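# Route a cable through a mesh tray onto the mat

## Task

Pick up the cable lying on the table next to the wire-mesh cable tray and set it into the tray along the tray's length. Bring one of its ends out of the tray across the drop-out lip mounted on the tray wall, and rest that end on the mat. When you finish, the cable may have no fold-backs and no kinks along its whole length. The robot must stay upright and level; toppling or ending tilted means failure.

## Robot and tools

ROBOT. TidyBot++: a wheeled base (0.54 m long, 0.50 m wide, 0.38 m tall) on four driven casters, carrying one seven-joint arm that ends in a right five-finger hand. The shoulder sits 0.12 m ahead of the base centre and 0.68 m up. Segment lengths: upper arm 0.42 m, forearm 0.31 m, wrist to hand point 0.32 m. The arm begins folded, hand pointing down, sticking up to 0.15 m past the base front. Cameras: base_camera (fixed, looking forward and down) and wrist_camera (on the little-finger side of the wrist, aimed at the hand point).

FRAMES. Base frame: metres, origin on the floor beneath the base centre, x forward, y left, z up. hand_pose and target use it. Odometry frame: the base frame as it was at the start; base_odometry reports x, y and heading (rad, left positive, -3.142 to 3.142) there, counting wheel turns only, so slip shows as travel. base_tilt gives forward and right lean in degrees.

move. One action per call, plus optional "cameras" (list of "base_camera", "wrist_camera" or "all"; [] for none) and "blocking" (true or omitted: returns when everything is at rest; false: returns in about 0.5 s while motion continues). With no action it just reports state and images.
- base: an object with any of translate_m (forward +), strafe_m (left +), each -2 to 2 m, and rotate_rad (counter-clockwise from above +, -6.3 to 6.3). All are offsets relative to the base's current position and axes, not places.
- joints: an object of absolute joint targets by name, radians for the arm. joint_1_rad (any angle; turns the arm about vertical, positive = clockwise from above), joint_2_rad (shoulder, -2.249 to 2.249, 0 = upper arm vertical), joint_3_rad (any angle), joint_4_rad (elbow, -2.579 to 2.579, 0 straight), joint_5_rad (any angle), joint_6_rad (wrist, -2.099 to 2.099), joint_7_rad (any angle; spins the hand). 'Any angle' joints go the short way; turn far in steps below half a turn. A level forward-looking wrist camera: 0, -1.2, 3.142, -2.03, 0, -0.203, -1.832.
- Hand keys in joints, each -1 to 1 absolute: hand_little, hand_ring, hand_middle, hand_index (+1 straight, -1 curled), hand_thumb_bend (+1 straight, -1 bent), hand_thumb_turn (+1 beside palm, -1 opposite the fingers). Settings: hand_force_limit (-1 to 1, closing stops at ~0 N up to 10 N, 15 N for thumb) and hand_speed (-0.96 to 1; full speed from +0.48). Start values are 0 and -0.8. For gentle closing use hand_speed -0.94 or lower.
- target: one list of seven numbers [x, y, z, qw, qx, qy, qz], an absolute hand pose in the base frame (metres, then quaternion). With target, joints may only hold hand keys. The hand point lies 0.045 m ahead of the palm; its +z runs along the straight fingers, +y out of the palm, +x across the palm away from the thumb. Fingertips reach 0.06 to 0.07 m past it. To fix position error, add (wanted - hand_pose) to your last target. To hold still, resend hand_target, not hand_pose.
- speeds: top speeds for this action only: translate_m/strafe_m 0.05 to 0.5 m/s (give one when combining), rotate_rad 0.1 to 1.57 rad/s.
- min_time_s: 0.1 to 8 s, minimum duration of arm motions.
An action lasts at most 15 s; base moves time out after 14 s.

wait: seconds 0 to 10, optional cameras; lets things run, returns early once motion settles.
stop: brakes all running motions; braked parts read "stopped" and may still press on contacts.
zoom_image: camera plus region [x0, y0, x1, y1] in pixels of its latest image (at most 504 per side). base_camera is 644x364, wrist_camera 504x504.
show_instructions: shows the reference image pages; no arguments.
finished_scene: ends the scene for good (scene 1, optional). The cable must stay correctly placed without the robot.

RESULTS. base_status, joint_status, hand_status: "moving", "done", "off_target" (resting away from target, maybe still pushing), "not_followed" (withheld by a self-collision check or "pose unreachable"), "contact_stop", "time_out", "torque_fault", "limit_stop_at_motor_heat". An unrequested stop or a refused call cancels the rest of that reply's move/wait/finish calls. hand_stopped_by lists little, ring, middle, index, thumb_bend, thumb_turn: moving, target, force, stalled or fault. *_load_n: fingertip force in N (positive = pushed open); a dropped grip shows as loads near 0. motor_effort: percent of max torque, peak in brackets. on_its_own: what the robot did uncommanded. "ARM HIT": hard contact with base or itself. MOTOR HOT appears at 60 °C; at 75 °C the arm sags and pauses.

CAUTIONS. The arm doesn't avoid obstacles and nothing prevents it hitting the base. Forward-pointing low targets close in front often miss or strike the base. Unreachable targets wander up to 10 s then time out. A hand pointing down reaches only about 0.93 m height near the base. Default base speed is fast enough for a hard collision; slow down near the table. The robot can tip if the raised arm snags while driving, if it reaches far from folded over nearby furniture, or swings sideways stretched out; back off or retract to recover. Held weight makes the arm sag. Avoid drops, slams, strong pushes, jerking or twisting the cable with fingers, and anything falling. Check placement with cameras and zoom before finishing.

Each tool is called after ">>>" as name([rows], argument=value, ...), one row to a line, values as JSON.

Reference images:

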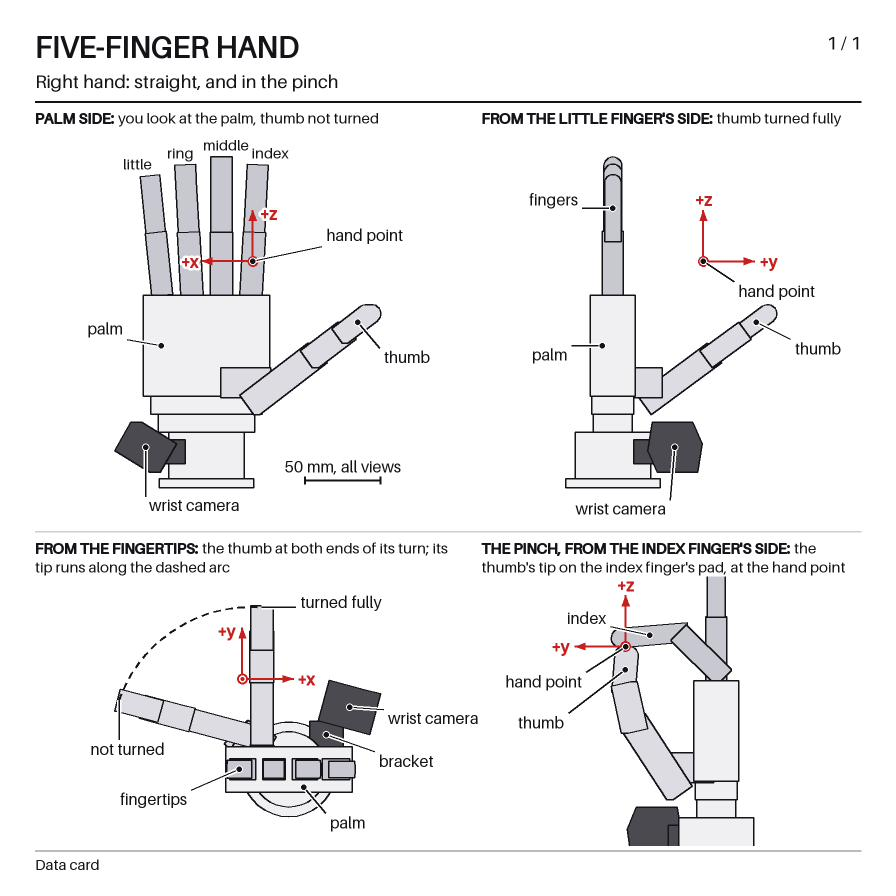

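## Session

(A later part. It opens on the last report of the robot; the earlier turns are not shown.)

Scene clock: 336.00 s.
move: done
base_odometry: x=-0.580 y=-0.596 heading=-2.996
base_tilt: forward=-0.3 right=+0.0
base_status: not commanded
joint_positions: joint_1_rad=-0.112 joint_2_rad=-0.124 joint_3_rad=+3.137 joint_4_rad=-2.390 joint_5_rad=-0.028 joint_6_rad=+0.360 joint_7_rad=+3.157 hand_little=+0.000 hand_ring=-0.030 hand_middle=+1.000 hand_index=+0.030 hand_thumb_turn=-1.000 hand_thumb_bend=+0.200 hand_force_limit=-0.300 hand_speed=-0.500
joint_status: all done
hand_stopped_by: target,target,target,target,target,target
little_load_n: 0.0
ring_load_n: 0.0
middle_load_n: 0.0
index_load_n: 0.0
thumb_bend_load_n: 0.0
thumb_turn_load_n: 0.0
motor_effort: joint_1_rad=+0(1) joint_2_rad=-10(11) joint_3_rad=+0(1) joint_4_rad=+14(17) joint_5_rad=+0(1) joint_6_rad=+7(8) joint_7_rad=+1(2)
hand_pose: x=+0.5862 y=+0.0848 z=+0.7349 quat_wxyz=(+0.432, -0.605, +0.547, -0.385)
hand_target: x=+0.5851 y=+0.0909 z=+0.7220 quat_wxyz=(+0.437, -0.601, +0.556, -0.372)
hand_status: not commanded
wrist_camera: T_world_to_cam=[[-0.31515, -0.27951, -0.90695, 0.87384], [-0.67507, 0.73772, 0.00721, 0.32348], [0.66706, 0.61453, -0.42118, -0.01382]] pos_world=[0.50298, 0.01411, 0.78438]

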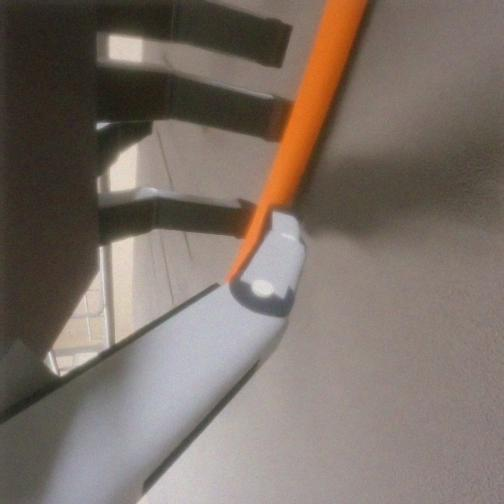

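>>> move(joints={"joint_2_rad": -0.06, "joint_4_rad": -2.435, "joint_6_rad": 0.455}, min_time_s=1.5)

>>> move(joints={"hand_thumb_bend": 0.0, "hand_index": -0.3, "hand_ring": -0.3, "hand_little": -0.3, "hand_force_limit": -0.3, "hand_speed": -0.85}, cameras=["wrist_camera"])

Scene clock: 338.53 s.
move: done
base_odometry: x=-0.580 y=-0.596 heading=-2.996
base_tilt: forward=-0.4 right=+0.0
base_status: not commanded
joint_positions: joint_1_rad=-0.112 joint_2_rad=-0.098 joint_3_rad=+3.137 joint_4_rad=-2.410 joint_5_rad=-0.028 joint_6_rad=+0.424 joint_7_rad=+3.157 hand_little=+0.000 hand_ring=-0.030 hand_middle=+1.000 hand_index=+0.030 hand_thumb_turn=-1.000 hand_thumb_bend=+0.200 hand_force_limit=-0.300 hand_speed=-0.500
joint_status: all done
hand_stopped_by: target,target,target,target,target,target
little_load_n: 0.0
ring_load_n: -2.0
middle_load_n: 0.0
index_load_n: 0.0
thumb_bend_load_n: 0.0
thumb_turn_load_n: 0.0
motor_effort: joint_1_rad=+0(1) joint_2_rad=-10(11) joint_3_rad=+1(1) joint_4_rad=+13(15) joint_5_rad=+0(1) joint_6_rad=+7(8) joint_7_rad=+2(2)
hand_pose: x=+0.5906 y=+0.0847 z=+0.7309 quat_wxyz=(+0.437, -0.600, +0.544, -0.391)
hand_target: x=+0.5868 y=+0.0911 z=+0.7099 quat_wxyz=(+0.437, -0.601, +0.556, -0.372)
hand_status: not commanded
pictures: none

Scene clock: 339.57 s.
move: off_target
base_odometry: x=-0.580 y=-0.596 heading=-2.996
base_tilt: forward=-0.4 right=+0.0
base_status: not commanded
joint_positions: joint_1_rad=-0.112 joint_2_rad=-0.094 joint_3_rad=+3.137 joint_4_rad=-2.410 joint_5_rad=-0.028 joint_6_rad=+0.431 joint_7_rad=+3.157 hand_little=-0.262 hand_ring=-0.139 hand_middle=+1.000 hand_index=-0.106 hand_thumb_turn=-1.000 hand_thumb_bend=+0.132 hand_force_limit=-0.300 hand_speed=-0.850
joint_status: hand_little off_target (ended at -0.262, target -0.300); hand_ring off_target (ended at -0.139, target -0.300); hand_index off_target (ended at -0.106, target -0.300); hand_thumb_bend off_target (ended at +0.132, target +0.000); the others done
hand_stopped_by: force,force,target,force,force,target
little_load_n: 2.5
ring_load_n: 1.5
middle_load_n: 0.0
index_load_n: 5.5
thumb_bend_load_n: 5.5
thumb_turn_load_n: 0.0
motor_effort: joint_1_rad=+0(1) joint_2_rad=-10(10) joint_3_rad=+1(1) joint_4_rad=+13(13) joint_5_rad=+0(1) joint_6_rad=+6(7) joint_7_rad=+1(2)
hand_pose: x=+0.5919 y=+0.0848 z=+0.7309 quat_wxyz=(+0.438, -0.600, +0.543, -0.392)
hand_target: x=+0.5868 y=+0.0911 z=+0.7099 quat_wxyz=(+0.437, -0.601, +0.556, -0.372)
hand_status: not commanded
wrist_camera: T_world_to_cam=[[-0.29543, -0.27774, -0.9141, 0.86532], [-0.67397, 0.73873, -0.00664, 0.33671], [0.67712, 0.61412, -0.40543, -0.03682]] pos_world=[0.50751, 0.01421, 0.77829]

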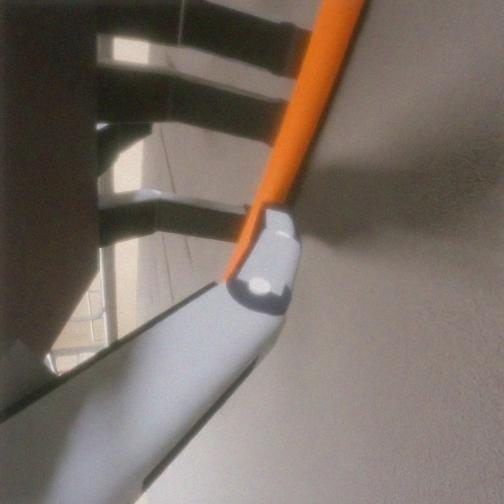

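>>> move(joints={"joint_2_rad": -0.166, "joint_4_rad": -2.254, "joint_6_rad": 0.168}, min_time_s=4)

>>> move(joints={"hand_middle": -0.4, "hand_speed": -0.8})

>>> move(joints={"joint_1_rad": -0.05, "joint_2_rad": -0.265, "joint_4_rad": -1.834, "joint_6_rad": -0.351}, min_time_s=4, cameras=["wrist_camera"])

Scene clock: 345.07 s.
move: done
base_odometry: x=-0.580 y=-0.596 heading=-2.996
base_tilt: forward=-0.4 right=+0.0
base_status: not commanded
joint_positions: joint_1_rad=-0.112 joint_2_rad=-0.133 joint_3_rad=+3.137 joint_4_rad=-2.286 joint_5_rad=-0.028 joint_6_rad=+0.210 joint_7_rad=+3.157 hand_little=-0.263 hand_ring=-0.139 hand_middle=+1.000 hand_index=-0.106 hand_thumb_turn=-1.000 hand_thumb_bend=+0.132 hand_force_limit=-0.300 hand_speed=-0.850
joint_status: all done
hand_stopped_by: force,force,target,force,force,target
little_load_n: 0.0
ring_load_n: 4.5
middle_load_n: 0.0
index_load_n: 4.5
thumb_bend_load_n: 4.5
thumb_turn_load_n: 0.0
motor_effort: joint_1_rad=-1(2) joint_2_rad=-12(13) joint_3_rad=+0(1) joint_4_rad=+16(17) joint_5_rad=+0(1) joint_6_rad=+7(9) joint_7_rad=+2(2)
hand_pose: x=+0.5974 y=+0.0875 z=+0.7531 quat_wxyz=(+0.422, -0.613, +0.554, -0.374)
hand_target: x=+0.5976 y=+0.0924 z=+0.7759 quat_wxyz=(+0.437, -0.601, +0.556, -0.372)
hand_status: not commanded
pictures: none

Scene clock: 347.83 s.
move: off_target
base_odometry: x=-0.580 y=-0.596 heading=-2.996
base_tilt: forward=-0.4 right=+0.0
base_status: not commanded
joint_positions: joint_1_rad=-0.112 joint_2_rad=-0.133 joint_3_rad=+3.137 joint_4_rad=-2.286 joint_5_rad=-0.028 joint_6_rad=+0.210 joint_7_rad=+3.157 hand_little=-0.263 hand_ring=-0.139 hand_middle=-0.125 hand_index=-0.106 hand_thumb_turn=-1.000 hand_thumb_bend=+0.132 hand_force_limit=-0.300 hand_speed=-0.800
joint_status: hand_middle off_target (ended at -0.125, target -0.400); the others done
hand_stopped_by: force,force,force,force,force,target
little_load_n: 0.0
ring_load_n: 2.5
middle_load_n: 7.0
index_load_n: 4.0
thumb_bend_load_n: 6.0
thumb_turn_load_n: 0.0
motor_effort: joint_1_rad=-1(2) joint_2_rad=-11(12) joint_3_rad=+0(1) joint_4_rad=+15(16) joint_5_rad=+1(1) joint_6_rad=+7(8) joint_7_rad=+2(2)
hand_pose: x=+0.5974 y=+0.0875 z=+0.7531 quat_wxyz=(+0.422, -0.613, +0.554, -0.374)
hand_target: x=+0.5976 y=+0.0924 z=+0.7759 quat_wxyz=(+0.437, -0.601, +0.556, -0.372)
hand_status: not commanded
pictures: none

Scene clock: 352.13 s.
move: done
base_odometry: x=-0.580 y=-0.596 heading=-2.996
base_tilt: forward=-0.4 right=+0.0
base_status: not commanded
joint_positions: joint_1_rad=-0.062 joint_2_rad=-0.231 joint_3_rad=+3.137 joint_4_rad=-1.868 joint_5_rad=-0.028 joint_6_rad=-0.309 joint_7_rad=+3.157 hand_little=-0.263 hand_ring=-0.139 hand_middle=-0.125 hand_index=-0.106 hand_thumb_turn=-1.000 hand_thumb_bend=+0.132 hand_force_limit=-0.300 hand_speed=-0.800
joint_status: all done
hand_stopped_by: force,force,force,force,force,target
little_load_n: 0.0
ring_load_n: 2.5
middle_load_n: 6.5
index_load_n: 3.5
thumb_bend_load_n: 6.5
thumb_turn_load_n: 0.0
motor_effort: joint_1_rad=+0(1) joint_2_rad=-11(13) joint_3_rad=+0(1) joint_4_rad=+18(19) joint_5_rad=+0(1) joint_6_rad=+7(9) joint_7_rad=+2(2)
hand_pose: x=+0.6104 y=+0.0686 z=+0.8969 quat_wxyz=(+0.415, -0.602, +0.566, -0.380)
hand_target: x=+0.6033 y=+0.0587 z=+0.9229 quat_wxyz=(+0.424, -0.582, +0.577, -0.387)
hand_status: not commanded
wrist_camera: T_world_to_cam=[[-0.35987, -0.26574, -0.89436, 1.03884], [-0.64912, 0.75986, 0.03541, 0.30798], [0.67017, 0.59329, -0.44595, 0.06999]] pos_world=[0.52686, 0.00052, 0.9494]

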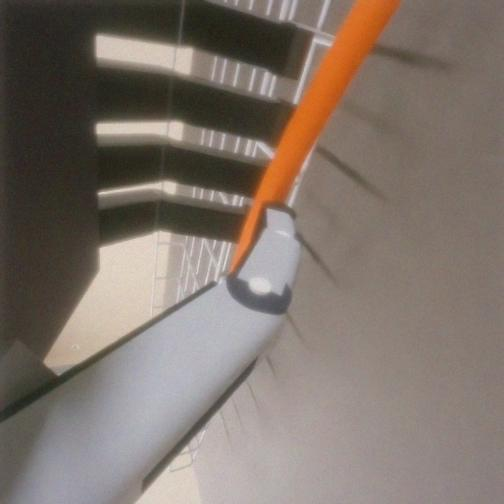

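>>> move(joints={"joint_1_rad": 0.05, "joint_2_rad": 0.10, "joint_4_rad": -1.50, "joint_6_rad": -0.28}, min_time_s=5, cameras=["wrist_camera"])

Scene clock: 358.90 s.
move: done
base_odometry: x=-0.580 y=-0.596 heading=-2.996
base_tilt: forward=-0.3 right=+0.0
base_status: not commanded
joint_positions: joint_1_rad=+0.032 joint_2_rad=+0.070 joint_3_rad=+3.137 joint_4_rad=-1.534 joint_5_rad=-0.028 joint_6_rad=-0.310 joint_7_rad=+3.157 hand_little=-0.263 hand_ring=-0.139 hand_middle=-0.125 hand_index=-0.106 hand_thumb_turn=-1.000 hand_thumb_bend=+0.132 hand_force_limit=-0.300 hand_speed=-0.800
joint_status: all done
hand_stopped_by: force,force,force,force,force,target
little_load_n: 0.0
ring_load_n: 2.0
middle_load_n: 7.0
index_load_n: 4.0
thumb_bend_load_n: 5.5
thumb_turn_load_n: 0.0
motor_effort: joint_1_rad=+0(2) joint_2_rad=-20(20) joint_3_rad=+1(1) joint_4_rad=+18(20) joint_5_rad=-1(1) joint_6_rad=+8(10) joint_7_rad=+2(2)
hand_pose: x=+0.7462 y=+0.0184 z=+0.9272 quat_wxyz=(+0.407, -0.568, +0.587, -0.408)
hand_target: x=+0.7651 y=+0.0021 z=+0.9372 quat_wxyz=(+0.415, -0.544, +0.597, -0.419)
hand_status: not commanded
wrist_camera: T_world_to_cam=[[-0.35288, -0.23035, -0.90687, 1.10726], [-0.57598, 0.8173, 0.01652, 0.39516], [0.73738, 0.52816, -0.42109, -0.04972]] pos_world=[0.655, -0.04164, 0.97667]

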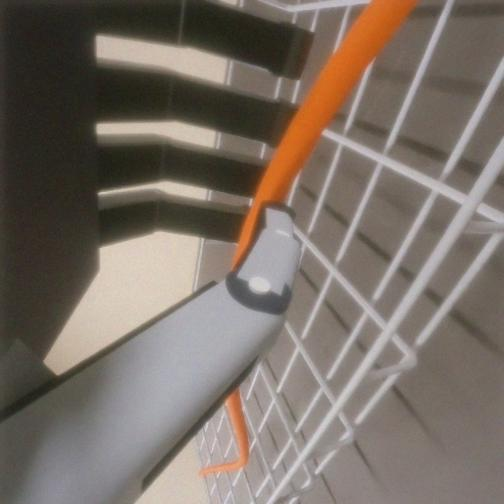

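>>> zoom_image(camera="wrist_camera", region=[170, 300, 370, 504])

Scaled by 2.471 from the camera's image (finer frame: 720x720).

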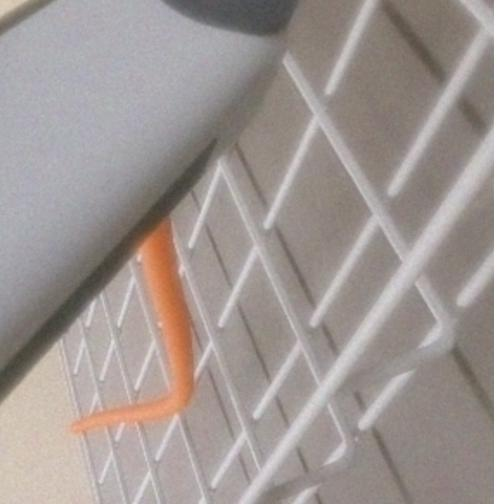

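>>> move(base={"translate_m": 0.1}, speeds={"translate_m": 0.1})

>>> move(joints={"joint_1_rad": 0.05, "joint_2_rad": 0.20, "joint_4_rad": -1.65, "joint_6_rad": -0.06}, min_time_s=4, cameras=["wrist_camera"])

Scene clock: 362.63 s.
move: done
base_odometry: x=-0.679 y=-0.611 heading=-2.996
base_tilt: forward=-0.3 right=+0.0
base_status: done
joint_positions: joint_1_rad=+0.044 joint_2_rad=+0.079 joint_3_rad=+3.137 joint_4_rad=-1.533 joint_5_rad=-0.028 joint_6_rad=-0.310 joint_7_rad=+3.157 hand_little=-0.263 hand_ring=-0.139 hand_middle=-0.125 hand_index=-0.106 hand_thumb_turn=-1.000 hand_thumb_bend=+0.132 hand_force_limit=-0.300 hand_speed=-0.800
joint_status: not commanded
hand_stopped_by: force,force,force,force,force,target
little_load_n: 0.0
ring_load_n: 0.0
middle_load_n: 7.0
index_load_n: 6.0
thumb_bend_load_n: 4.0
thumb_turn_load_n: 0.0
motor_effort: joint_1_rad=-1(2) joint_2_rad=-20(23) joint_3_rad=+0(1) joint_4_rad=+18(19) joint_5_rad=+0(2) joint_6_rad=+8(9) joint_7_rad=+2(2)
hand_pose: x=+0.7488 y=+0.0108 z=+0.9222 quat_wxyz=(+0.402, -0.566, +0.592, -0.408)
hand_target: x=+0.7651 y=+0.0021 z=+0.9372 quat_wxyz=(+0.415, -0.544, +0.597, -0.419)
hand_status: not commanded
pictures: none

Scene clock: 366.93 s.
move: done
base_odometry: x=-0.679 y=-0.611 heading=-2.996
base_tilt: forward=-0.3 right=+0.0
base_status: not commanded
joint_positions: joint_1_rad=+0.045 joint_2_rad=+0.162 joint_3_rad=+3.137 joint_4_rad=-1.631 joint_5_rad=-0.028 joint_6_rad=-0.101 joint_7_rad=+3.157 hand_little=-0.263 hand_ring=-0.139 hand_middle=-0.125 hand_index=-0.106 hand_thumb_turn=-1.000 hand_thumb_bend=+0.132 hand_force_limit=-0.300 hand_speed=-0.800
joint_status: all done
hand_stopped_by: force,force,force,force,force,target
little_load_n: 0.0
ring_load_n: 0.0
middle_load_n: 6.5
index_load_n: 7.0
thumb_bend_load_n: 3.5
thumb_turn_load_n: 0.5
motor_effort: joint_1_rad=-1(2) joint_2_rad=-21(22) joint_3_rad=-1(1) joint_4_rad=+18(19) joint_5_rad=-1(2) joint_6_rad=+8(10) joint_7_rad=+1(2)
hand_pose: x=+0.7806 y=+0.0070 z=+0.8691 quat_wxyz=(+0.408, -0.559, +0.588, -0.418)
hand_target: x=+0.7898 y=+0.0009 z=+0.8449 quat_wxyz=(+0.407, -0.550, +0.603, -0.410)
hand_status: not commanded
wrist_camera: T_world_to_cam=[[-0.33991, -0.22472, -0.91321, 1.05935], [-0.5607, 0.828, 0.00495, 0.42319], [0.75503, 0.51373, -0.40745, -0.11908]] pos_world=[0.68728, -0.05117, 0.9168]

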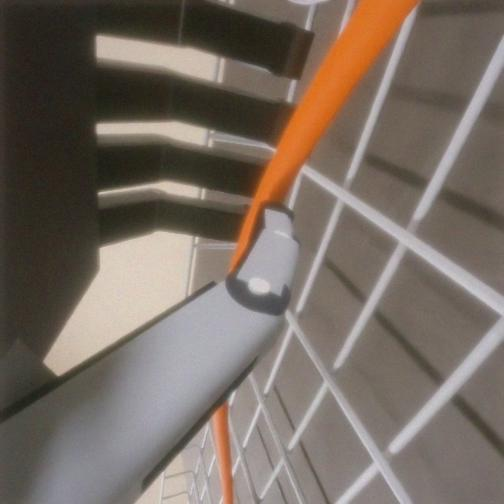

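>>> move(joints={"joint_1_rad": 0.06, "joint_2_rad": 0.178, "joint_4_rad": -1.833, "joint_6_rad": 0.092}, min_time_s=5, cameras=["wrist_camera"])

Scene clock: 373.10 s.
move: done
base_odometry: x=-0.679 y=-0.611 heading=-2.996
base_tilt: forward=-0.3 right=+0.0
base_status: not commanded
joint_positions: joint_1_rad=+0.045 joint_2_rad=+0.162 joint_3_rad=+3.137 joint_4_rad=-1.806 joint_5_rad=-0.028 joint_6_rad=+0.060 joint_7_rad=+3.157 hand_little=-0.263 hand_ring=-0.139 hand_middle=-0.125 hand_index=-0.106 hand_thumb_turn=-1.000 hand_thumb_bend=+0.132 hand_force_limit=-0.300 hand_speed=-0.800
joint_status: all done
hand_stopped_by: force,force,force,force,force,target
little_load_n: 0.0
ring_load_n: 0.0
middle_load_n: 7.0
index_load_n: 5.5
thumb_bend_load_n: 2.5
thumb_turn_load_n: 0.0
motor_effort: joint_1_rad=+1(2) joint_2_rad=-20(23) joint_3_rad=+1(1) joint_4_rad=+16(18) joint_5_rad=+0(1) joint_6_rad=+7(9) joint_7_rad=+1(2)
hand_pose: x=+0.7616 y=+0.0063 z=+0.8125 quat_wxyz=(+0.403, -0.561, +0.592, -0.415)
hand_target: x=+0.7615 y=-0.0041 z=+0.7968 quat_wxyz=(+0.402, -0.549, +0.608, -0.410)
hand_status: not commanded
wrist_camera: T_world_to_cam=[[-0.35407, -0.22387, -0.90803, 1.0077], [-0.55687, 0.83051, 0.01238, 0.40449], [0.75135, 0.51003, -0.41873, -0.11547]] pos_world=[0.6688, -0.05145, 0.86166]

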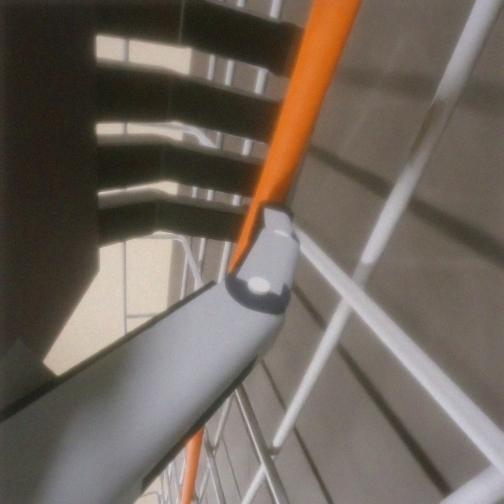

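>>> move(joints={"joint_2_rad": 0.165, "joint_4_rad": -1.785, "joint_6_rad": 0.02}, min_time_s=2)

>>> move(joints={"hand_index": 0.1, "hand_middle": 0.1, "hand_ring": 0.1, "hand_little": 0.1, "hand_speed": -0.9}, cameras=["wrist_camera"])

Scene clock: 376.60 s.
move: done
base_odometry: x=-0.679 y=-0.611 heading=-2.996
base_tilt: forward=-0.4 right=+0.0
base_status: not commanded
joint_positions: joint_1_rad=+0.045 joint_2_rad=+0.162 joint_3_rad=+3.137 joint_4_rad=-1.806 joint_5_rad=-0.028 joint_6_rad=+0.060 joint_7_rad=+3.157 hand_little=-0.263 hand_ring=-0.139 hand_middle=-0.125 hand_index=-0.106 hand_thumb_turn=-1.000 hand_thumb_bend=+0.132 hand_force_limit=-0.300 hand_speed=-0.800
joint_status: all done
hand_stopped_by: force,force,force,force,force,target
little_load_n: 0.0
ring_load_n: 0.0
middle_load_n: 7.0
index_load_n: 6.0
thumb_bend_load_n: 2.5
thumb_turn_load_n: 0.0
motor_effort: joint_1_rad=+1(2) joint_2_rad=-20(21) joint_3_rad=+1(1) joint_4_rad=+15(16) joint_5_rad=+0(1) joint_6_rad=+7(8) joint_7_rad=+2(2)
hand_pose: x=+0.7616 y=+0.0063 z=+0.8125 quat_wxyz=(+0.403, -0.561, +0.592, -0.415)
hand_target: x=+0.7619 y=-0.0042 z=+0.8122 quat_wxyz=(+0.399, -0.551, +0.610, -0.406)
hand_status: not commanded
pictures: none

Scene clock: 378.37 s.
move: done
base_odometry: x=-0.679 y=-0.611 heading=-2.996
base_tilt: forward=-0.3 right=+0.0
base_status: not commanded
joint_positions: joint_1_rad=+0.046 joint_2_rad=+0.162 joint_3_rad=+3.137 joint_4_rad=-1.806 joint_5_rad=-0.028 joint_6_rad=+0.059 joint_7_rad=+3.157 hand_little=+0.100 hand_ring=+0.100 hand_middle=+0.100 hand_index=+0.100 hand_thumb_turn=-1.000 hand_thumb_bend=+0.131 hand_force_limit=-0.300 hand_speed=-0.900
joint_status: all done
hand_stopped_by: target,target,target,target,force,target
little_load_n: 0.0
ring_load_n: 0.0
middle_load_n: 0.0
index_load_n: 0.0
thumb_bend_load_n: 0.0
thumb_turn_load_n: 0.5
motor_effort: joint_1_rad=+0(1) joint_2_rad=-21(21) joint_3_rad=+0(1) joint_4_rad=+16(16) joint_5_rad=+0(1) joint_6_rad=+7(8) joint_7_rad=+1(2)
hand_pose: x=+0.7616 y=+0.0059 z=+0.8125 quat_wxyz=(+0.403, -0.561, +0.593, -0.415)
hand_target: x=+0.7619 y=-0.0042 z=+0.8122 quat_wxyz=(+0.399, -0.551, +0.610, -0.406)
hand_status: not commanded
wrist_camera: T_world_to_cam=[[-0.35437, -0.22371, -0.90795, 1.00774], [-0.55649, 0.83076, 0.0125, 0.40434], [0.7515, 0.50969, -0.41889, -0.11521]] pos_world=[0.6687, -0.05175, 0.86166]

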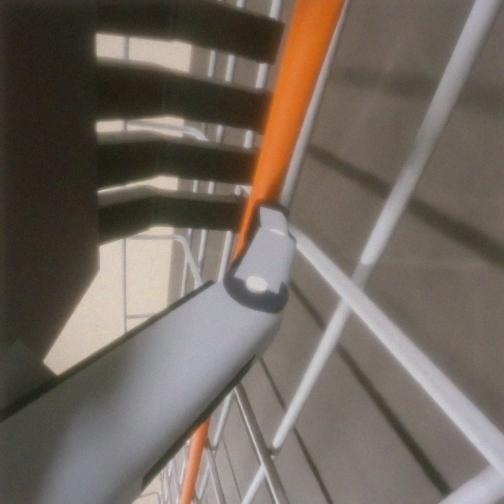

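>>> move(joints={"joint_2_rad": 0.14, "joint_4_rad": -1.68, "joint_6_rad": -0.08, "hand_index": 1.0, "hand_middle": 1.0, "hand_ring": 1.0, "hand_little": 1.0, "hand_thumb_bend": 0.3}, min_time_s=3)

>>> move(joints={"joint_2_rad": 0.1, "joint_4_rad": -1.45, "joint_6_rad": -0.351, "hand_thumb_bend": 0.6}, min_time_s=3, cameras=["wrist_camera"])

Scene clock: 382.83 s.
move: done
base_odometry: x=-0.679 y=-0.611 heading=-2.996
base_tilt: forward=-0.3 right=+0.0
base_status: not commanded
joint_positions: joint_1_rad=+0.047 joint_2_rad=+0.162 joint_3_rad=+3.137 joint_4_rad=-1.712 joint_5_rad=-0.028 joint_6_rad=-0.037 joint_7_rad=+3.157 hand_little=+1.000 hand_ring=+1.000 hand_middle=+1.000 hand_index=+1.000 hand_thumb_turn=-1.000 hand_thumb_bend=+0.300 hand_force_limit=-0.300 hand_speed=-0.900
joint_status: all done
hand_stopped_by: target,target,target,target,target,target
little_load_n: 0.0
ring_load_n: 0.0
middle_load_n: -0.5
index_load_n: 0.0
thumb_bend_load_n: 1.0
thumb_turn_load_n: 0.0
motor_effort: joint_1_rad=-1(2) joint_2_rad=-22(23) joint_3_rad=+0(1) joint_4_rad=+17(18) joint_5_rad=+0(1) joint_6_rad=+7(9) joint_7_rad=+2(2)
hand_pose: x=+0.7711 y=+0.0058 z=+0.8393 quat_wxyz=(+0.403, -0.562, +0.593, -0.413)
hand_target: x=+0.7690 y=-0.0046 z=+0.8611 quat_wxyz=(+0.407, -0.545, +0.604, -0.415)
hand_status: not commanded
pictures: none

Scene clock: 386.13 s.
move: done
base_odometry: x=-0.679 y=-0.611 heading=-2.996
base_tilt: forward=-0.3 right=+0.0
base_status: not commanded
joint_positions: joint_1_rad=+0.047 joint_2_rad=+0.137 joint_3_rad=+3.137 joint_4_rad=-1.479 joint_5_rad=-0.028 joint_6_rad=-0.306 joint_7_rad=+3.157 hand_little=+1.000 hand_ring=+1.000 hand_middle=+1.000 hand_index=+1.000 hand_thumb_turn=-1.000 hand_thumb_bend=+0.600 hand_force_limit=-0.300 hand_speed=-0.900
joint_status: all done
hand_stopped_by: target,target,target,target,target,target
little_load_n: 0.0
ring_load_n: -0.5
middle_load_n: -0.5
index_load_n: 0.0
thumb_bend_load_n: 0.0
thumb_turn_load_n: 0.0
motor_effort: joint_1_rad=+0(1) joint_2_rad=-21(23) joint_3_rad=+0(0) joint_4_rad=+17(18) joint_5_rad=+0(1) joint_6_rad=+8(8) joint_7_rad=+1(2)
hand_pose: x=+0.7730 y=+0.0075 z=+0.9176 quat_wxyz=(+0.401, -0.565, +0.594, -0.409)
hand_target: x=+0.7618 y=-0.0042 z=+0.9469 quat_wxyz=(+0.407, -0.545, +0.604, -0.415)
hand_status: not commanded
wrist_camera: T_world_to_cam=[[-0.36473, -0.22424, -0.90371, 1.11167], [-0.56308, 0.8261, 0.02228, 0.40431], [0.74156, 0.51699, -0.42757, -0.06507]] pos_world=[0.68137, -0.05109, 0.9678]

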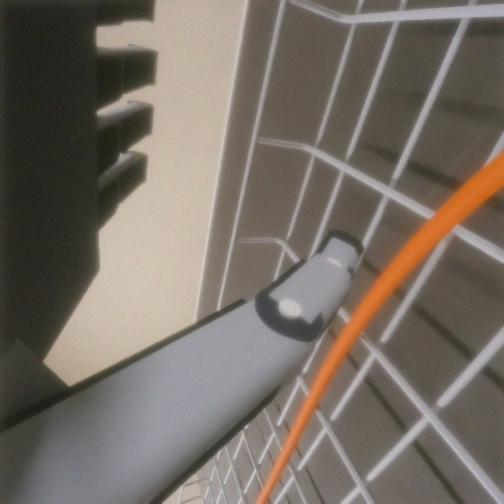

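>>> move(joints={"joint_1_rad": 0.0, "joint_2_rad": -0.5, "joint_4_rad": -1.2, "joint_6_rad": -1.1}, min_time_s=3.5)

>>> move(joints={"joint_7_rad": 4.45, "hand_thumb_turn": 1.0, "hand_thumb_bend": 0.2, "hand_speed": 0}, base={"strafe_m": -0.4}, speeds={"strafe_m": 0.2}, cameras=["wrist_camera"])

>>> zoom_image(camera="wrist_camera", region=[60, 100, 504, 504])

Scene clock: 391.20 s.
move: done
base_odometry: x=-0.679 y=-0.611 heading=-2.996
base_tilt: forward=-0.4 right=+0.0
base_status: not commanded
joint_positions: joint_1_rad=+0.013 joint_2_rad=-0.488 joint_3_rad=+3.137 joint_4_rad=-1.223 joint_5_rad=-0.028 joint_6_rad=-1.055 joint_7_rad=+3.157 hand_little=+1.000 hand_ring=+1.000 hand_middle=+1.000 hand_index=+1.000 hand_thumb_turn=-1.000 hand_thumb_bend=+0.600 hand_force_limit=-0.300 hand_speed=-0.900
joint_status: all done
hand_stopped_by: target,target,target,target,target,target
little_load_n: 0.0
ring_load_n: 0.0
middle_load_n: 0.0
index_load_n: 0.0
thumb_bend_load_n: -0.5
thumb_turn_load_n: 0.0
motor_effort: joint_1_rad=-1(2) joint_2_rad=+1(23) joint_3_rad=+1(1) joint_4_rad=+13(19) joint_5_rad=+1(1) joint_6_rad=+7(9) joint_7_rad=+1(2)
hand_pose: x=+0.4331 y=+0.0384 z=+1.1579 quat_wxyz=(+0.446, -0.556, +0.548, -0.438)
hand_target: x=+0.4201 y=+0.0344 z=+1.1610 quat_wxyz=(+0.449, -0.542, +0.565, -0.430)
hand_status: not commanded
pictures: none

Scene clock: 394.00 s.
move: done
base_odometry: x=-0.737 y=-0.215 heading=-2.996
base_tilt: forward=-0.4 right=+0.0
base_status: done
joint_positions: joint_1_rad=+0.011 joint_2_rad=-0.489 joint_3_rad=+3.137 joint_4_rad=-1.223 joint_5_rad=-0.028 joint_6_rad=-1.056 joint_7_rad=+4.393 hand_little=+1.000 hand_ring=+1.000 hand_middle=+1.000 hand_index=+1.000 hand_thumb_turn=+1.000 hand_thumb_bend=+0.200 hand_force_limit=-0.300 hand_speed=+0.000
joint_status: all done
hand_stopped_by: target,target,target,target,target,target
little_load_n: 0.0
ring_load_n: 0.0
middle_load_n: -0.5
index_load_n: 0.0
thumb_bend_load_n: 0.0
thumb_turn_load_n: 0.0
motor_effort: joint_1_rad=+0(1) joint_2_rad=+1(4) joint_3_rad=+1(2) joint_4_rad=+13(14) joint_5_rad=+0(2) joint_6_rad=+7(8) joint_7_rad=+2(3)
hand_pose: x=+0.4364 y=-0.0389 z=+1.1690 quat_wxyz=(+0.110, -0.770, +0.124, -0.616)
hand_target: x=+0.4231 y=-0.0490 z=+1.1741 quat_wxyz=(+0.081, -0.777, +0.103, -0.616)
hand_status: not commanded
wrist_camera: T_world_to_cam=[[-0.02451, -0.99687, -0.07522, 0.0587], [-0.72854, 0.06934, -0.68148, 1.11288], [0.68456, 0.0381, -0.72796, 0.6735]] pos_world=[0.35117, -0.0443, 1.25311]

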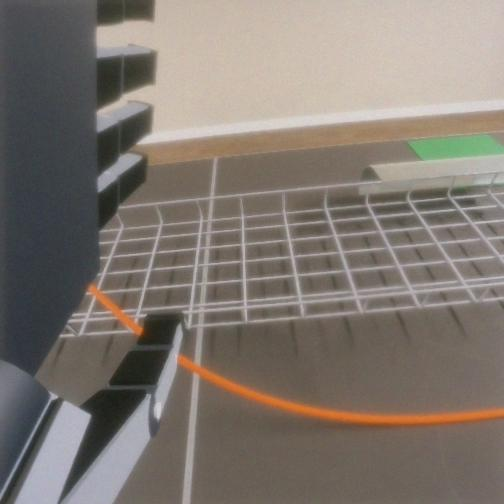

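Scaled by 1.135 from the camera's image (finer frame: 720x720).

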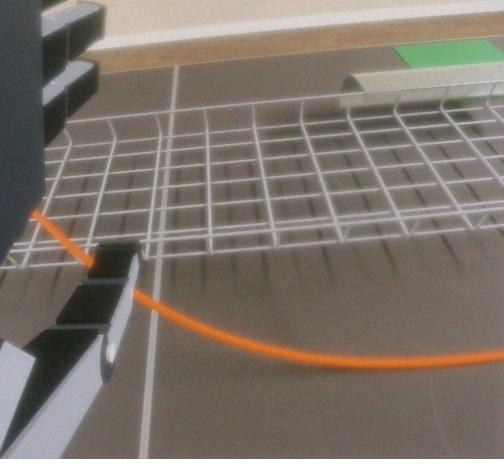

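>>> move(joints={"joint_7_rad": 3.1, "hand_thumb_turn": -1.0, "hand_thumb_bend": 0.2}, base={"translate_m": -0.125, "strafe_m": -0.3}, speeds={"strafe_m": 0.2})

>>> move(joints={"joint_1_rad": -0.03, "joint_2_rad": -0.166, "joint_4_rad": -2.254, "joint_6_rad": 0.168, "hand_index": 0.03, "hand_ring": -0.03, "hand_little": 0.0, "hand_thumb_bend": 0.2, "hand_speed": -0.5}, min_time_s=4, cameras=["wrist_camera"])

Scene clock: 400.73 s.
move: done
base_odometry: x=-0.657 y=+0.100 heading=-2.996
base_tilt: forward=-0.4 right=+0.0
base_status: done
joint_positions: joint_1_rad=+0.011 joint_2_rad=-0.490 joint_3_rad=+3.138 joint_4_rad=-1.223 joint_5_rad=-0.028 joint_6_rad=-1.056 joint_7_rad=+3.157 hand_little=+1.000 hand_ring=+1.000 hand_middle=+1.000 hand_index=+1.000 hand_thumb_turn=-1.000 hand_thumb_bend=+0.200 hand_force_limit=-0.300 hand_speed=+0.000
joint_status: all done
hand_stopped_by: target,target,target,target,target,target
little_load_n: 0.0
ring_load_n: 0.0
middle_load_n: 0.0
index_load_n: 0.0
thumb_bend_load_n: 0.0
thumb_turn_load_n: 0.0
motor_effort: joint_1_rad=+0(1) joint_2_rad=+1(3) joint_3_rad=+1(3) joint_4_rad=+13(14) joint_5_rad=+0(2) joint_6_rad=+8(8) joint_7_rad=+2(2)
hand_pose: x=+0.4324 y=+0.0386 z=+1.1582 quat_wxyz=(+0.447, -0.556, +0.547, -0.438)
hand_target: x=+0.4201 y=+0.0344 z=+1.1610 quat_wxyz=(+0.449, -0.542, +0.565, -0.430)
hand_status: not commanded
pictures: none

Scene clock: 405.37 s.
move: done
base_odometry: x=-0.657 y=+0.100 heading=-2.996
base_tilt: forward=-0.4 right=+0.0
base_status: not commanded
joint_positions: joint_1_rad=-0.017 joint_2_rad=-0.191 joint_3_rad=+3.138 joint_4_rad=-2.236 joint_5_rad=-0.028 joint_6_rad=+0.131 joint_7_rad=+3.157 hand_little=+0.000 hand_ring=-0.030 hand_middle=+1.000 hand_index=+0.030 hand_thumb_turn=-1.000 hand_thumb_bend=+0.200 hand_force_limit=-0.300 hand_speed=-0.500
joint_status: all done
hand_stopped_by: target,target,target,target,target,target
little_load_n: 0.0
ring_load_n: 0.0
middle_load_n: 0.0
index_load_n: 0.0
thumb_bend_load_n: 0.0
thumb_turn_load_n: 0.0
motor_effort: joint_1_rad=+0(1) joint_2_rad=-10(11) joint_3_rad=+0(1) joint_4_rad=+16(18) joint_5_rad=+0(1) joint_6_rad=+7(9) joint_7_rad=+1(2)
hand_pose: x=+0.6013 y=+0.0420 z=+0.7866 quat_wxyz=(+0.413, -0.580, +0.576, -0.402)
hand_target: x=+0.6040 y=+0.0490 z=+0.7758 quat_wxyz=(+0.420, -0.576, +0.583, -0.391)
hand_status: not commanded
wrist_camera: T_world_to_cam=[[-0.34546, -0.24698, -0.90535, 0.92901], [-0.60543, 0.79578, 0.01392, 0.31531], [0.71702, 0.55294, -0.42444, -0.00071]] pos_world=[0.51234, -0.02107, 0.83639]

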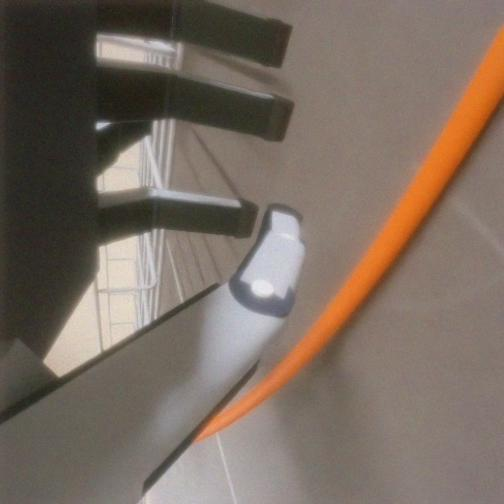

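>>> move(joints={"joint_2_rad": -0.067, "joint_4_rad": -2.386, "joint_6_rad": 0.4}, min_time_s=3)

>>> move(joints={"joint_2_rad": -0.037, "joint_4_rad": -2.414, "joint_6_rad": 0.457}, min_time_s=1.5, cameras=["wrist_camera"])

>>> zoom_image(camera="wrist_camera", region=[150, 50, 400, 300])

Scene clock: 410.70 s.
move: done
base_odometry: x=-0.657 y=+0.100 heading=-2.996
base_tilt: forward=-0.4 right=+0.0
base_status: not commanded
joint_positions: joint_1_rad=-0.017 joint_2_rad=-0.097 joint_3_rad=+3.138 joint_4_rad=-2.363 joint_5_rad=-0.028 joint_6_rad=+0.365 joint_7_rad=+3.157 hand_little=+0.000 hand_ring=-0.030 hand_middle=+1.000 hand_index=+0.030 hand_thumb_turn=-1.000 hand_thumb_bend=+0.200 hand_force_limit=-0.300 hand_speed=-0.500
joint_status: all done
hand_stopped_by: target,target,target,target,target,target
little_load_n: 0.0
ring_load_n: 0.0
middle_load_n: 0.0
index_load_n: 0.0
thumb_bend_load_n: 0.0
thumb_turn_load_n: 0.0
motor_effort: joint_1_rad=+1(1) joint_2_rad=-11(13) joint_3_rad=+0(1) joint_4_rad=+14(17) joint_5_rad=+0(1) joint_6_rad=+7(9) joint_7_rad=+1(2)
hand_pose: x=+0.6043 y=+0.0399 z=+0.7380 quat_wxyz=(+0.415, -0.576, +0.574, -0.407)
hand_target: x=+0.6027 y=+0.0490 z=+0.7226 quat_wxyz=(+0.420, -0.576, +0.583, -0.391)
hand_status: not commanded
pictures: none

Scene clock: 412.50 s.
move: done
base_odometry: x=-0.657 y=+0.100 heading=-2.996
base_tilt: forward=-0.3 right=+0.0
base_status: not commanded
joint_positions: joint_1_rad=-0.017 joint_2_rad=-0.074 joint_3_rad=+3.138 joint_4_rad=-2.384 joint_5_rad=-0.028 joint_6_rad=+0.431 joint_7_rad=+3.157 hand_little=+0.000 hand_ring=-0.030 hand_middle=+1.000 hand_index=+0.030 hand_thumb_turn=-1.000 hand_thumb_bend=+0.200 hand_force_limit=-0.300 hand_speed=-0.500
joint_status: all done
hand_stopped_by: target,target,target,target,target,target
little_load_n: 0.0
ring_load_n: 0.0
middle_load_n: 0.0
index_load_n: 0.0
thumb_bend_load_n: -1.5
thumb_turn_load_n: 0.0
motor_effort: joint_1_rad=+0(1) joint_2_rad=-11(12) joint_3_rad=+1(1) joint_4_rad=+12(15) joint_5_rad=+0(1) joint_6_rad=+6(8) joint_7_rad=+2(2)
hand_pose: x=+0.6086 y=+0.0394 z=+0.7351 quat_wxyz=(+0.421, -0.572, +0.570, -0.414)
hand_target: x=+0.6023 y=+0.0490 z=+0.7099 quat_wxyz=(+0.420, -0.576, +0.583, -0.391)
hand_status: not commanded
wrist_camera: T_world_to_cam=[[-0.31456, -0.248, -0.91627, 0.87362], [-0.60019, 0.79979, -0.01042, 0.33702], [0.73541, 0.54665, -0.40043, -0.05498]] pos_world=[0.51751, -0.02284, 0.78197]

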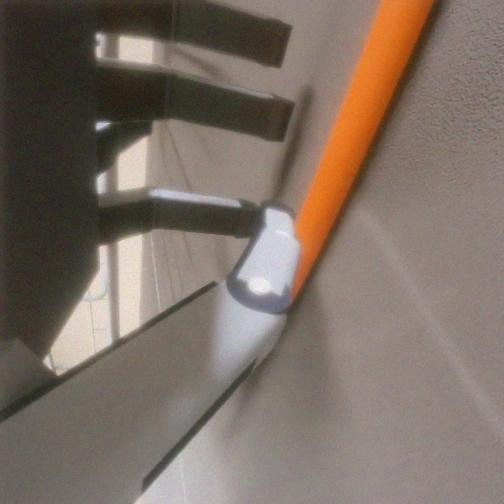

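Scaled by 2.016 from the camera's image (finer frame: 720x720).

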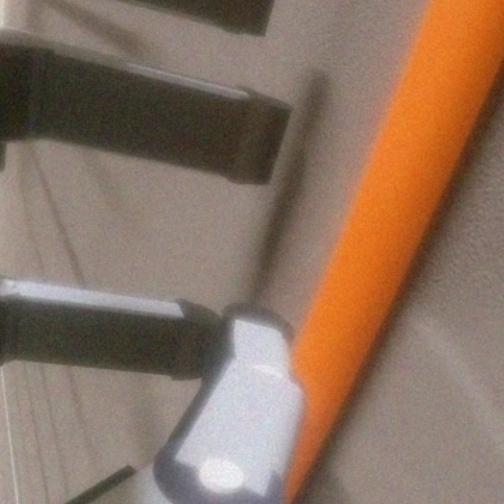

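>>> move(joints={"joint_2_rad": -0.166, "joint_4_rad": -2.35, "joint_6_rad": 0.263}, min_time_s=2, cameras=["wrist_camera"])

Scene clock: 415.67 s.
move: done
base_odometry: x=-0.657 y=+0.100 heading=-2.996
base_tilt: forward=-0.4 right=+0.0
base_status: not commanded
joint_positions: joint_1_rad=-0.018 joint_2_rad=-0.139 joint_3_rad=+3.138 joint_4_rad=-2.373 joint_5_rad=-0.028 joint_6_rad=+0.310 joint_7_rad=+3.157 hand_little=+0.000 hand_ring=-0.030 hand_middle=+1.000 hand_index=+0.030 hand_thumb_turn=-1.000 hand_thumb_bend=+0.200 hand_force_limit=-0.300 hand_speed=-0.500
joint_status: all done
hand_stopped_by: target,target,target,target,target,target
little_load_n: 0.0
ring_load_n: 0.0
middle_load_n: 0.0
index_load_n: 0.0
thumb_bend_load_n: -1.0
thumb_turn_load_n: 0.0
motor_effort: joint_1_rad=+0(1) joint_2_rad=-10(11) joint_3_rad=+0(1) joint_4_rad=+14(15) joint_5_rad=-1(1) joint_6_rad=+7(7) joint_7_rad=+1(2)
hand_pose: x=+0.5892 y=+0.0404 z=+0.7371 quat_wxyz=(+0.408, -0.582, +0.579, -0.400)
hand_target: x=+0.5877 y=+0.0485 z=+0.7501 quat_wxyz=(+0.419, -0.576, +0.583, -0.391)
hand_status: not commanded
wrist_camera: T_world_to_cam=[[-0.35565, -0.24819, -0.90106, 0.88248], [-0.60253, 0.79789, 0.01804, 0.30514], [0.71447, 0.54933, -0.43331, -0.00399]] pos_world=[0.50056, -0.02225, 0.78794]

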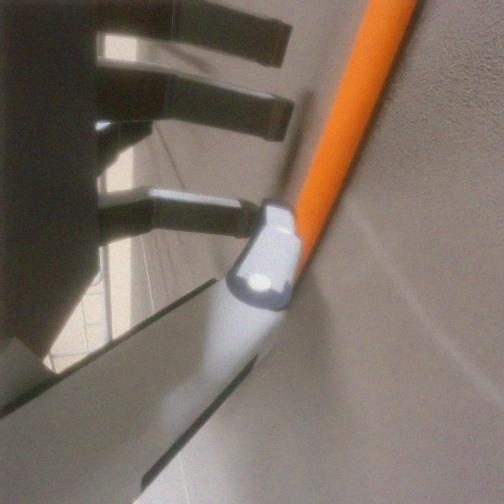

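>>> move(joints={"joint_2_rad": -0.19, "joint_4_rad": -2.2, "joint_6_rad": 0.1}, min_time_s=2)

>>> move(joints={"joint_2_rad": -0.27, "joint_4_rad": -2.269, "joint_6_rad": 0.079}, min_time_s=2, cameras=["wrist_camera"])

Scene clock: 419.37 s.
move: done
base_odometry: x=-0.657 y=+0.100 heading=-2.996
base_tilt: forward=-0.4 right=+0.0
base_status: not commanded
joint_positions: joint_1_rad=-0.018 joint_2_rad=-0.160 joint_3_rad=+3.138 joint_4_rad=-2.227 joint_5_rad=-0.028 joint_6_rad=+0.145 joint_7_rad=+3.157 hand_little=+0.000 hand_ring=-0.030 hand_middle=+1.000 hand_index=+0.030 hand_thumb_turn=-1.000 hand_thumb_bend=+0.200 hand_force_limit=-0.300 hand_speed=-0.500
joint_status: all done
hand_stopped_by: target,target,target,target,target,target
little_load_n: 0.0
ring_load_n: 0.0
middle_load_n: 0.0
index_load_n: 0.0
thumb_bend_load_n: 0.0
thumb_turn_load_n: 0.0
motor_effort: joint_1_rad=+0(1) joint_2_rad=-11(12) joint_3_rad=+0(1) joint_4_rad=+16(17) joint_5_rad=+0(1) joint_6_rad=+7(8) joint_7_rad=+2(2)
hand_pose: x=+0.6094 y=+0.0424 z=+0.7800 quat_wxyz=(+0.410, -0.582, +0.578, -0.399)
hand_target: x=+0.6070 y=+0.0491 z=+0.7987 quat_wxyz=(+0.423, -0.574, +0.581, -0.394)
hand_status: not commanded
pictures: none

Scene clock: 421.67 s.
move: done
base_odometry: x=-0.657 y=+0.100 heading=-2.996
base_tilt: forward=-0.3 right=+0.0
base_status: not commanded
joint_positions: joint_1_rad=-0.018 joint_2_rad=-0.241 joint_3_rad=+3.138 joint_4_rad=-2.247 joint_5_rad=-0.028 joint_6_rad=+0.124 joint_7_rad=+3.157 hand_little=+0.000 hand_ring=-0.030 hand_middle=+1.000 hand_index=+0.030 hand_thumb_turn=-1.000 hand_thumb_bend=+0.200 hand_force_limit=-0.300 hand_speed=-0.500
joint_status: all done
hand_stopped_by: target,target,target,target,target,target
little_load_n: 0.0
ring_load_n: 0.0
middle_load_n: 0.0
index_load_n: 0.0
thumb_bend_load_n: 0.0
thumb_turn_load_n: 0.0
motor_effort: joint_1_rad=+0(1) joint_2_rad=-9(12) joint_3_rad=+0(1) joint_4_rad=+16(17) joint_5_rad=+0(1) joint_6_rad=+7(8) joint_7_rad=+1(2)
hand_pose: x=+0.5909 y=+0.0422 z=+0.8021 quat_wxyz=(+0.422, -0.574, +0.569, -0.410)
hand_target: x=+0.5740 y=+0.0481 z=+0.7913 quat_wxyz=(+0.420, -0.576, +0.583, -0.391)
hand_status: not commanded
wrist_camera: T_world_to_cam=[[-0.31635, -0.24676, -0.91599, 0.93091], [-0.60636, 0.79518, -0.0048, 0.32427], [0.72956, 0.5539, -0.40118, -0.01293]] pos_world=[0.50055, -0.02098, 0.84907]

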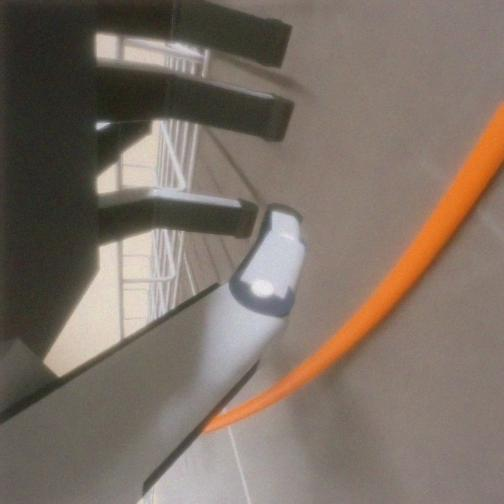

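>>> move(joints={"joint_2_rad": -0.152, "joint_4_rad": -2.454, "joint_6_rad": 0.383}, min_time_s=3, cameras=["wrist_camera"])

>>> zoom_image(camera="wrist_camera", region=[150, 50, 400, 300])

Scene clock: 426.93 s.
move: done
base_odometry: x=-0.657 y=+0.100 heading=-2.996
base_tilt: forward=-0.4 right=+0.0
base_status: not commanded
joint_positions: joint_1_rad=-0.018 joint_2_rad=-0.179 joint_3_rad=+3.138 joint_4_rad=-2.433 joint_5_rad=-0.028 joint_6_rad=+0.346 joint_7_rad=+3.157 hand_little=+0.000 hand_ring=-0.030 hand_middle=+1.000 hand_index=+0.030 hand_thumb_turn=-1.000 hand_thumb_bend=+0.200 hand_force_limit=-0.300 hand_speed=-0.500
joint_status: all done
hand_stopped_by: target,target,target,target,target,target
little_load_n: 0.0
ring_load_n: 0.0
middle_load_n: 0.0
index_load_n: 0.0
thumb_bend_load_n: 0.0
thumb_turn_load_n: 0.0
motor_effort: joint_1_rad=+0(1) joint_2_rad=-9(10) joint_3_rad=+0(1) joint_4_rad=+14(17) joint_5_rad=+1(1) joint_6_rad=+7(8) joint_7_rad=+2(2)
hand_pose: x=+0.5714 y=+0.0397 z=+0.7341 quat_wxyz=(+0.413, -0.578, +0.576, -0.405)
hand_target: x=+0.5707 y=+0.0480 z=+0.7226 quat_wxyz=(+0.420, -0.576, +0.583, -0.391)
hand_status: not commanded
wrist_camera: T_world_to_cam=[[-0.3411, -0.24836, -0.90663, 0.86912], [-0.6021, 0.79838, 0.00782, 0.30227], [0.72189, 0.54855, -0.42186, -0.00479]] pos_world=[0.48191, -0.02285, 0.78358]

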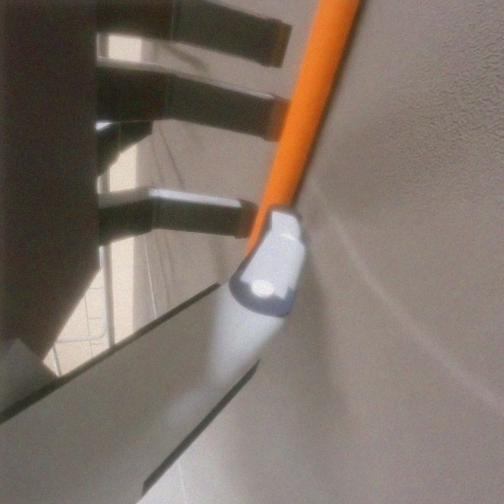

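Scaled by 2.016 from the camera's image (finer frame: 720x720).

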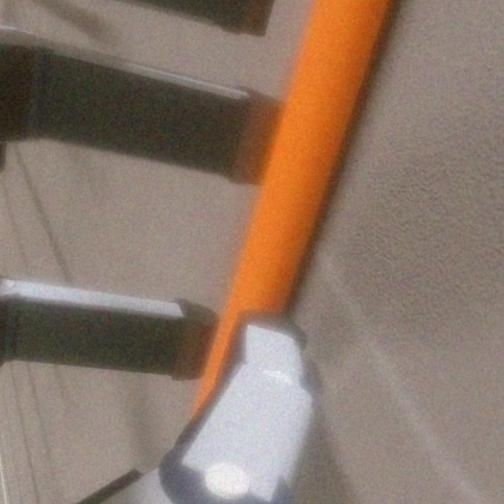

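Good alignment. Final descend, grip, lift.

>>> move(joints={"joint_2_rad": -0.129, "joint_4_rad": -2.491, "joint_6_rad": 0.442}, min_time_s=1.5)

>>> move(joints={"hand_thumb_bend": 0.0, "hand_index": -0.3, "hand_ring": -0.3, "hand_little": -0.3, "hand_force_limit": -0.3, "hand_speed": -0.85}, cameras=["wrist_camera"])

Scene clock: 429.53 s.
move: done
base_odometry: x=-0.657 y=+0.100 heading=-2.996
base_tilt: forward=-0.4 right=+0.0
base_status: not commanded
joint_positions: joint_1_rad=-0.019 joint_2_rad=-0.163 joint_3_rad=+3.138 joint_4_rad=-2.463 joint_5_rad=-0.028 joint_6_rad=+0.414 joint_7_rad=+3.157 hand_little=+0.000 hand_ring=-0.030 hand_middle=+1.000 hand_index=+0.030 hand_thumb_turn=-1.000 hand_thumb_bend=+0.200 hand_force_limit=-0.300 hand_speed=-0.500
joint_status: all done
hand_stopped_by: target,target,target,target,target,target
little_load_n: 0.0
ring_load_n: 0.0
middle_load_n: 0.0
index_load_n: 0.0
thumb_bend_load_n: 0.0
thumb_turn_load_n: 0.0
motor_effort: joint_1_rad=-1(1) joint_2_rad=-8(10) joint_3_rad=+0(1) joint_4_rad=+13(15) joint_5_rad=+1(1) joint_6_rad=+6(8) joint_7_rad=+2(2)
hand_pose: x=+0.5724 y=+0.0394 z=+0.7307 quat_wxyz=(+0.419, -0.574, +0.571, -0.412)
hand_target: x=+0.5671 y=+0.0479 z=+0.7100 quat_wxyz=(+0.420, -0.576, +0.583, -0.391)
hand_status: not commanded
pictures: none

Scene clock: 430.57 s.
move: off_target
base_odometry: x=-0.657 y=+0.100 heading=-2.996
base_tilt: forward=-0.4 right=+0.0
base_status: not commanded
joint_positions: joint_1_rad=-0.019 joint_2_rad=-0.161 joint_3_rad=+3.138 joint_4_rad=-2.463 joint_5_rad=-0.028 joint_6_rad=+0.418 joint_7_rad=+3.157 hand_little=-0.262 hand_ring=-0.126 hand_middle=+1.000 hand_index=-0.107 hand_thumb_turn=-1.000 hand_thumb_bend=+0.111 hand_force_limit=-0.300 hand_speed=-0.850
joint_status: hand_little off_target (ended at -0.262, target -0.300); hand_ring off_target (ended at -0.126, target -0.300); hand_index off_target (ended at -0.107, target -0.300); hand_thumb_bend off_target (ended at +0.111, target +0.000); the others done
hand_stopped_by: force,force,target,force,force,target
little_load_n: 3.5
ring_load_n: 0.5
middle_load_n: 0.0
index_load_n: 5.0
thumb_bend_load_n: 6.0
thumb_turn_load_n: 0.0
motor_effort: joint_1_rad=+0(1) joint_2_rad=-8(9) joint_3_rad=+0(1) joint_4_rad=+12(13) joint_5_rad=+0(2) joint_6_rad=+6(6) joint_7_rad=+1(2)
hand_pose: x=+0.5729 y=+0.0394 z=+0.7306 quat_wxyz=(+0.419, -0.573, +0.571, -0.412)
hand_target: x=+0.5671 y=+0.0479 z=+0.7100 quat_wxyz=(+0.420, -0.576, +0.583, -0.391)
hand_status: not commanded
wrist_camera: T_world_to_cam=[[-0.32, -0.24869, -0.9142, 0.85991], [-0.60143, 0.7989, -0.0068, 0.31373], [0.73204, 0.54765, -0.40522, -0.0251]] pos_world=[0.48224, -0.02304, 0.77809]

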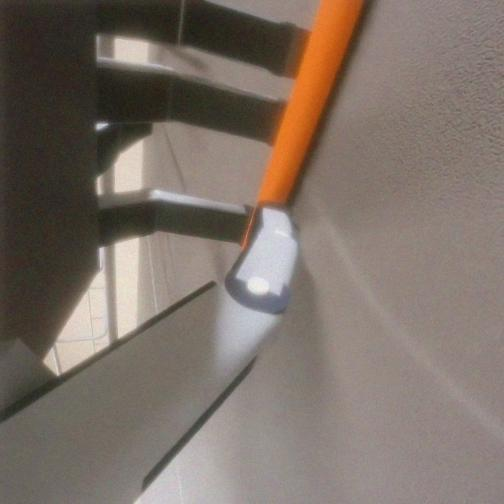

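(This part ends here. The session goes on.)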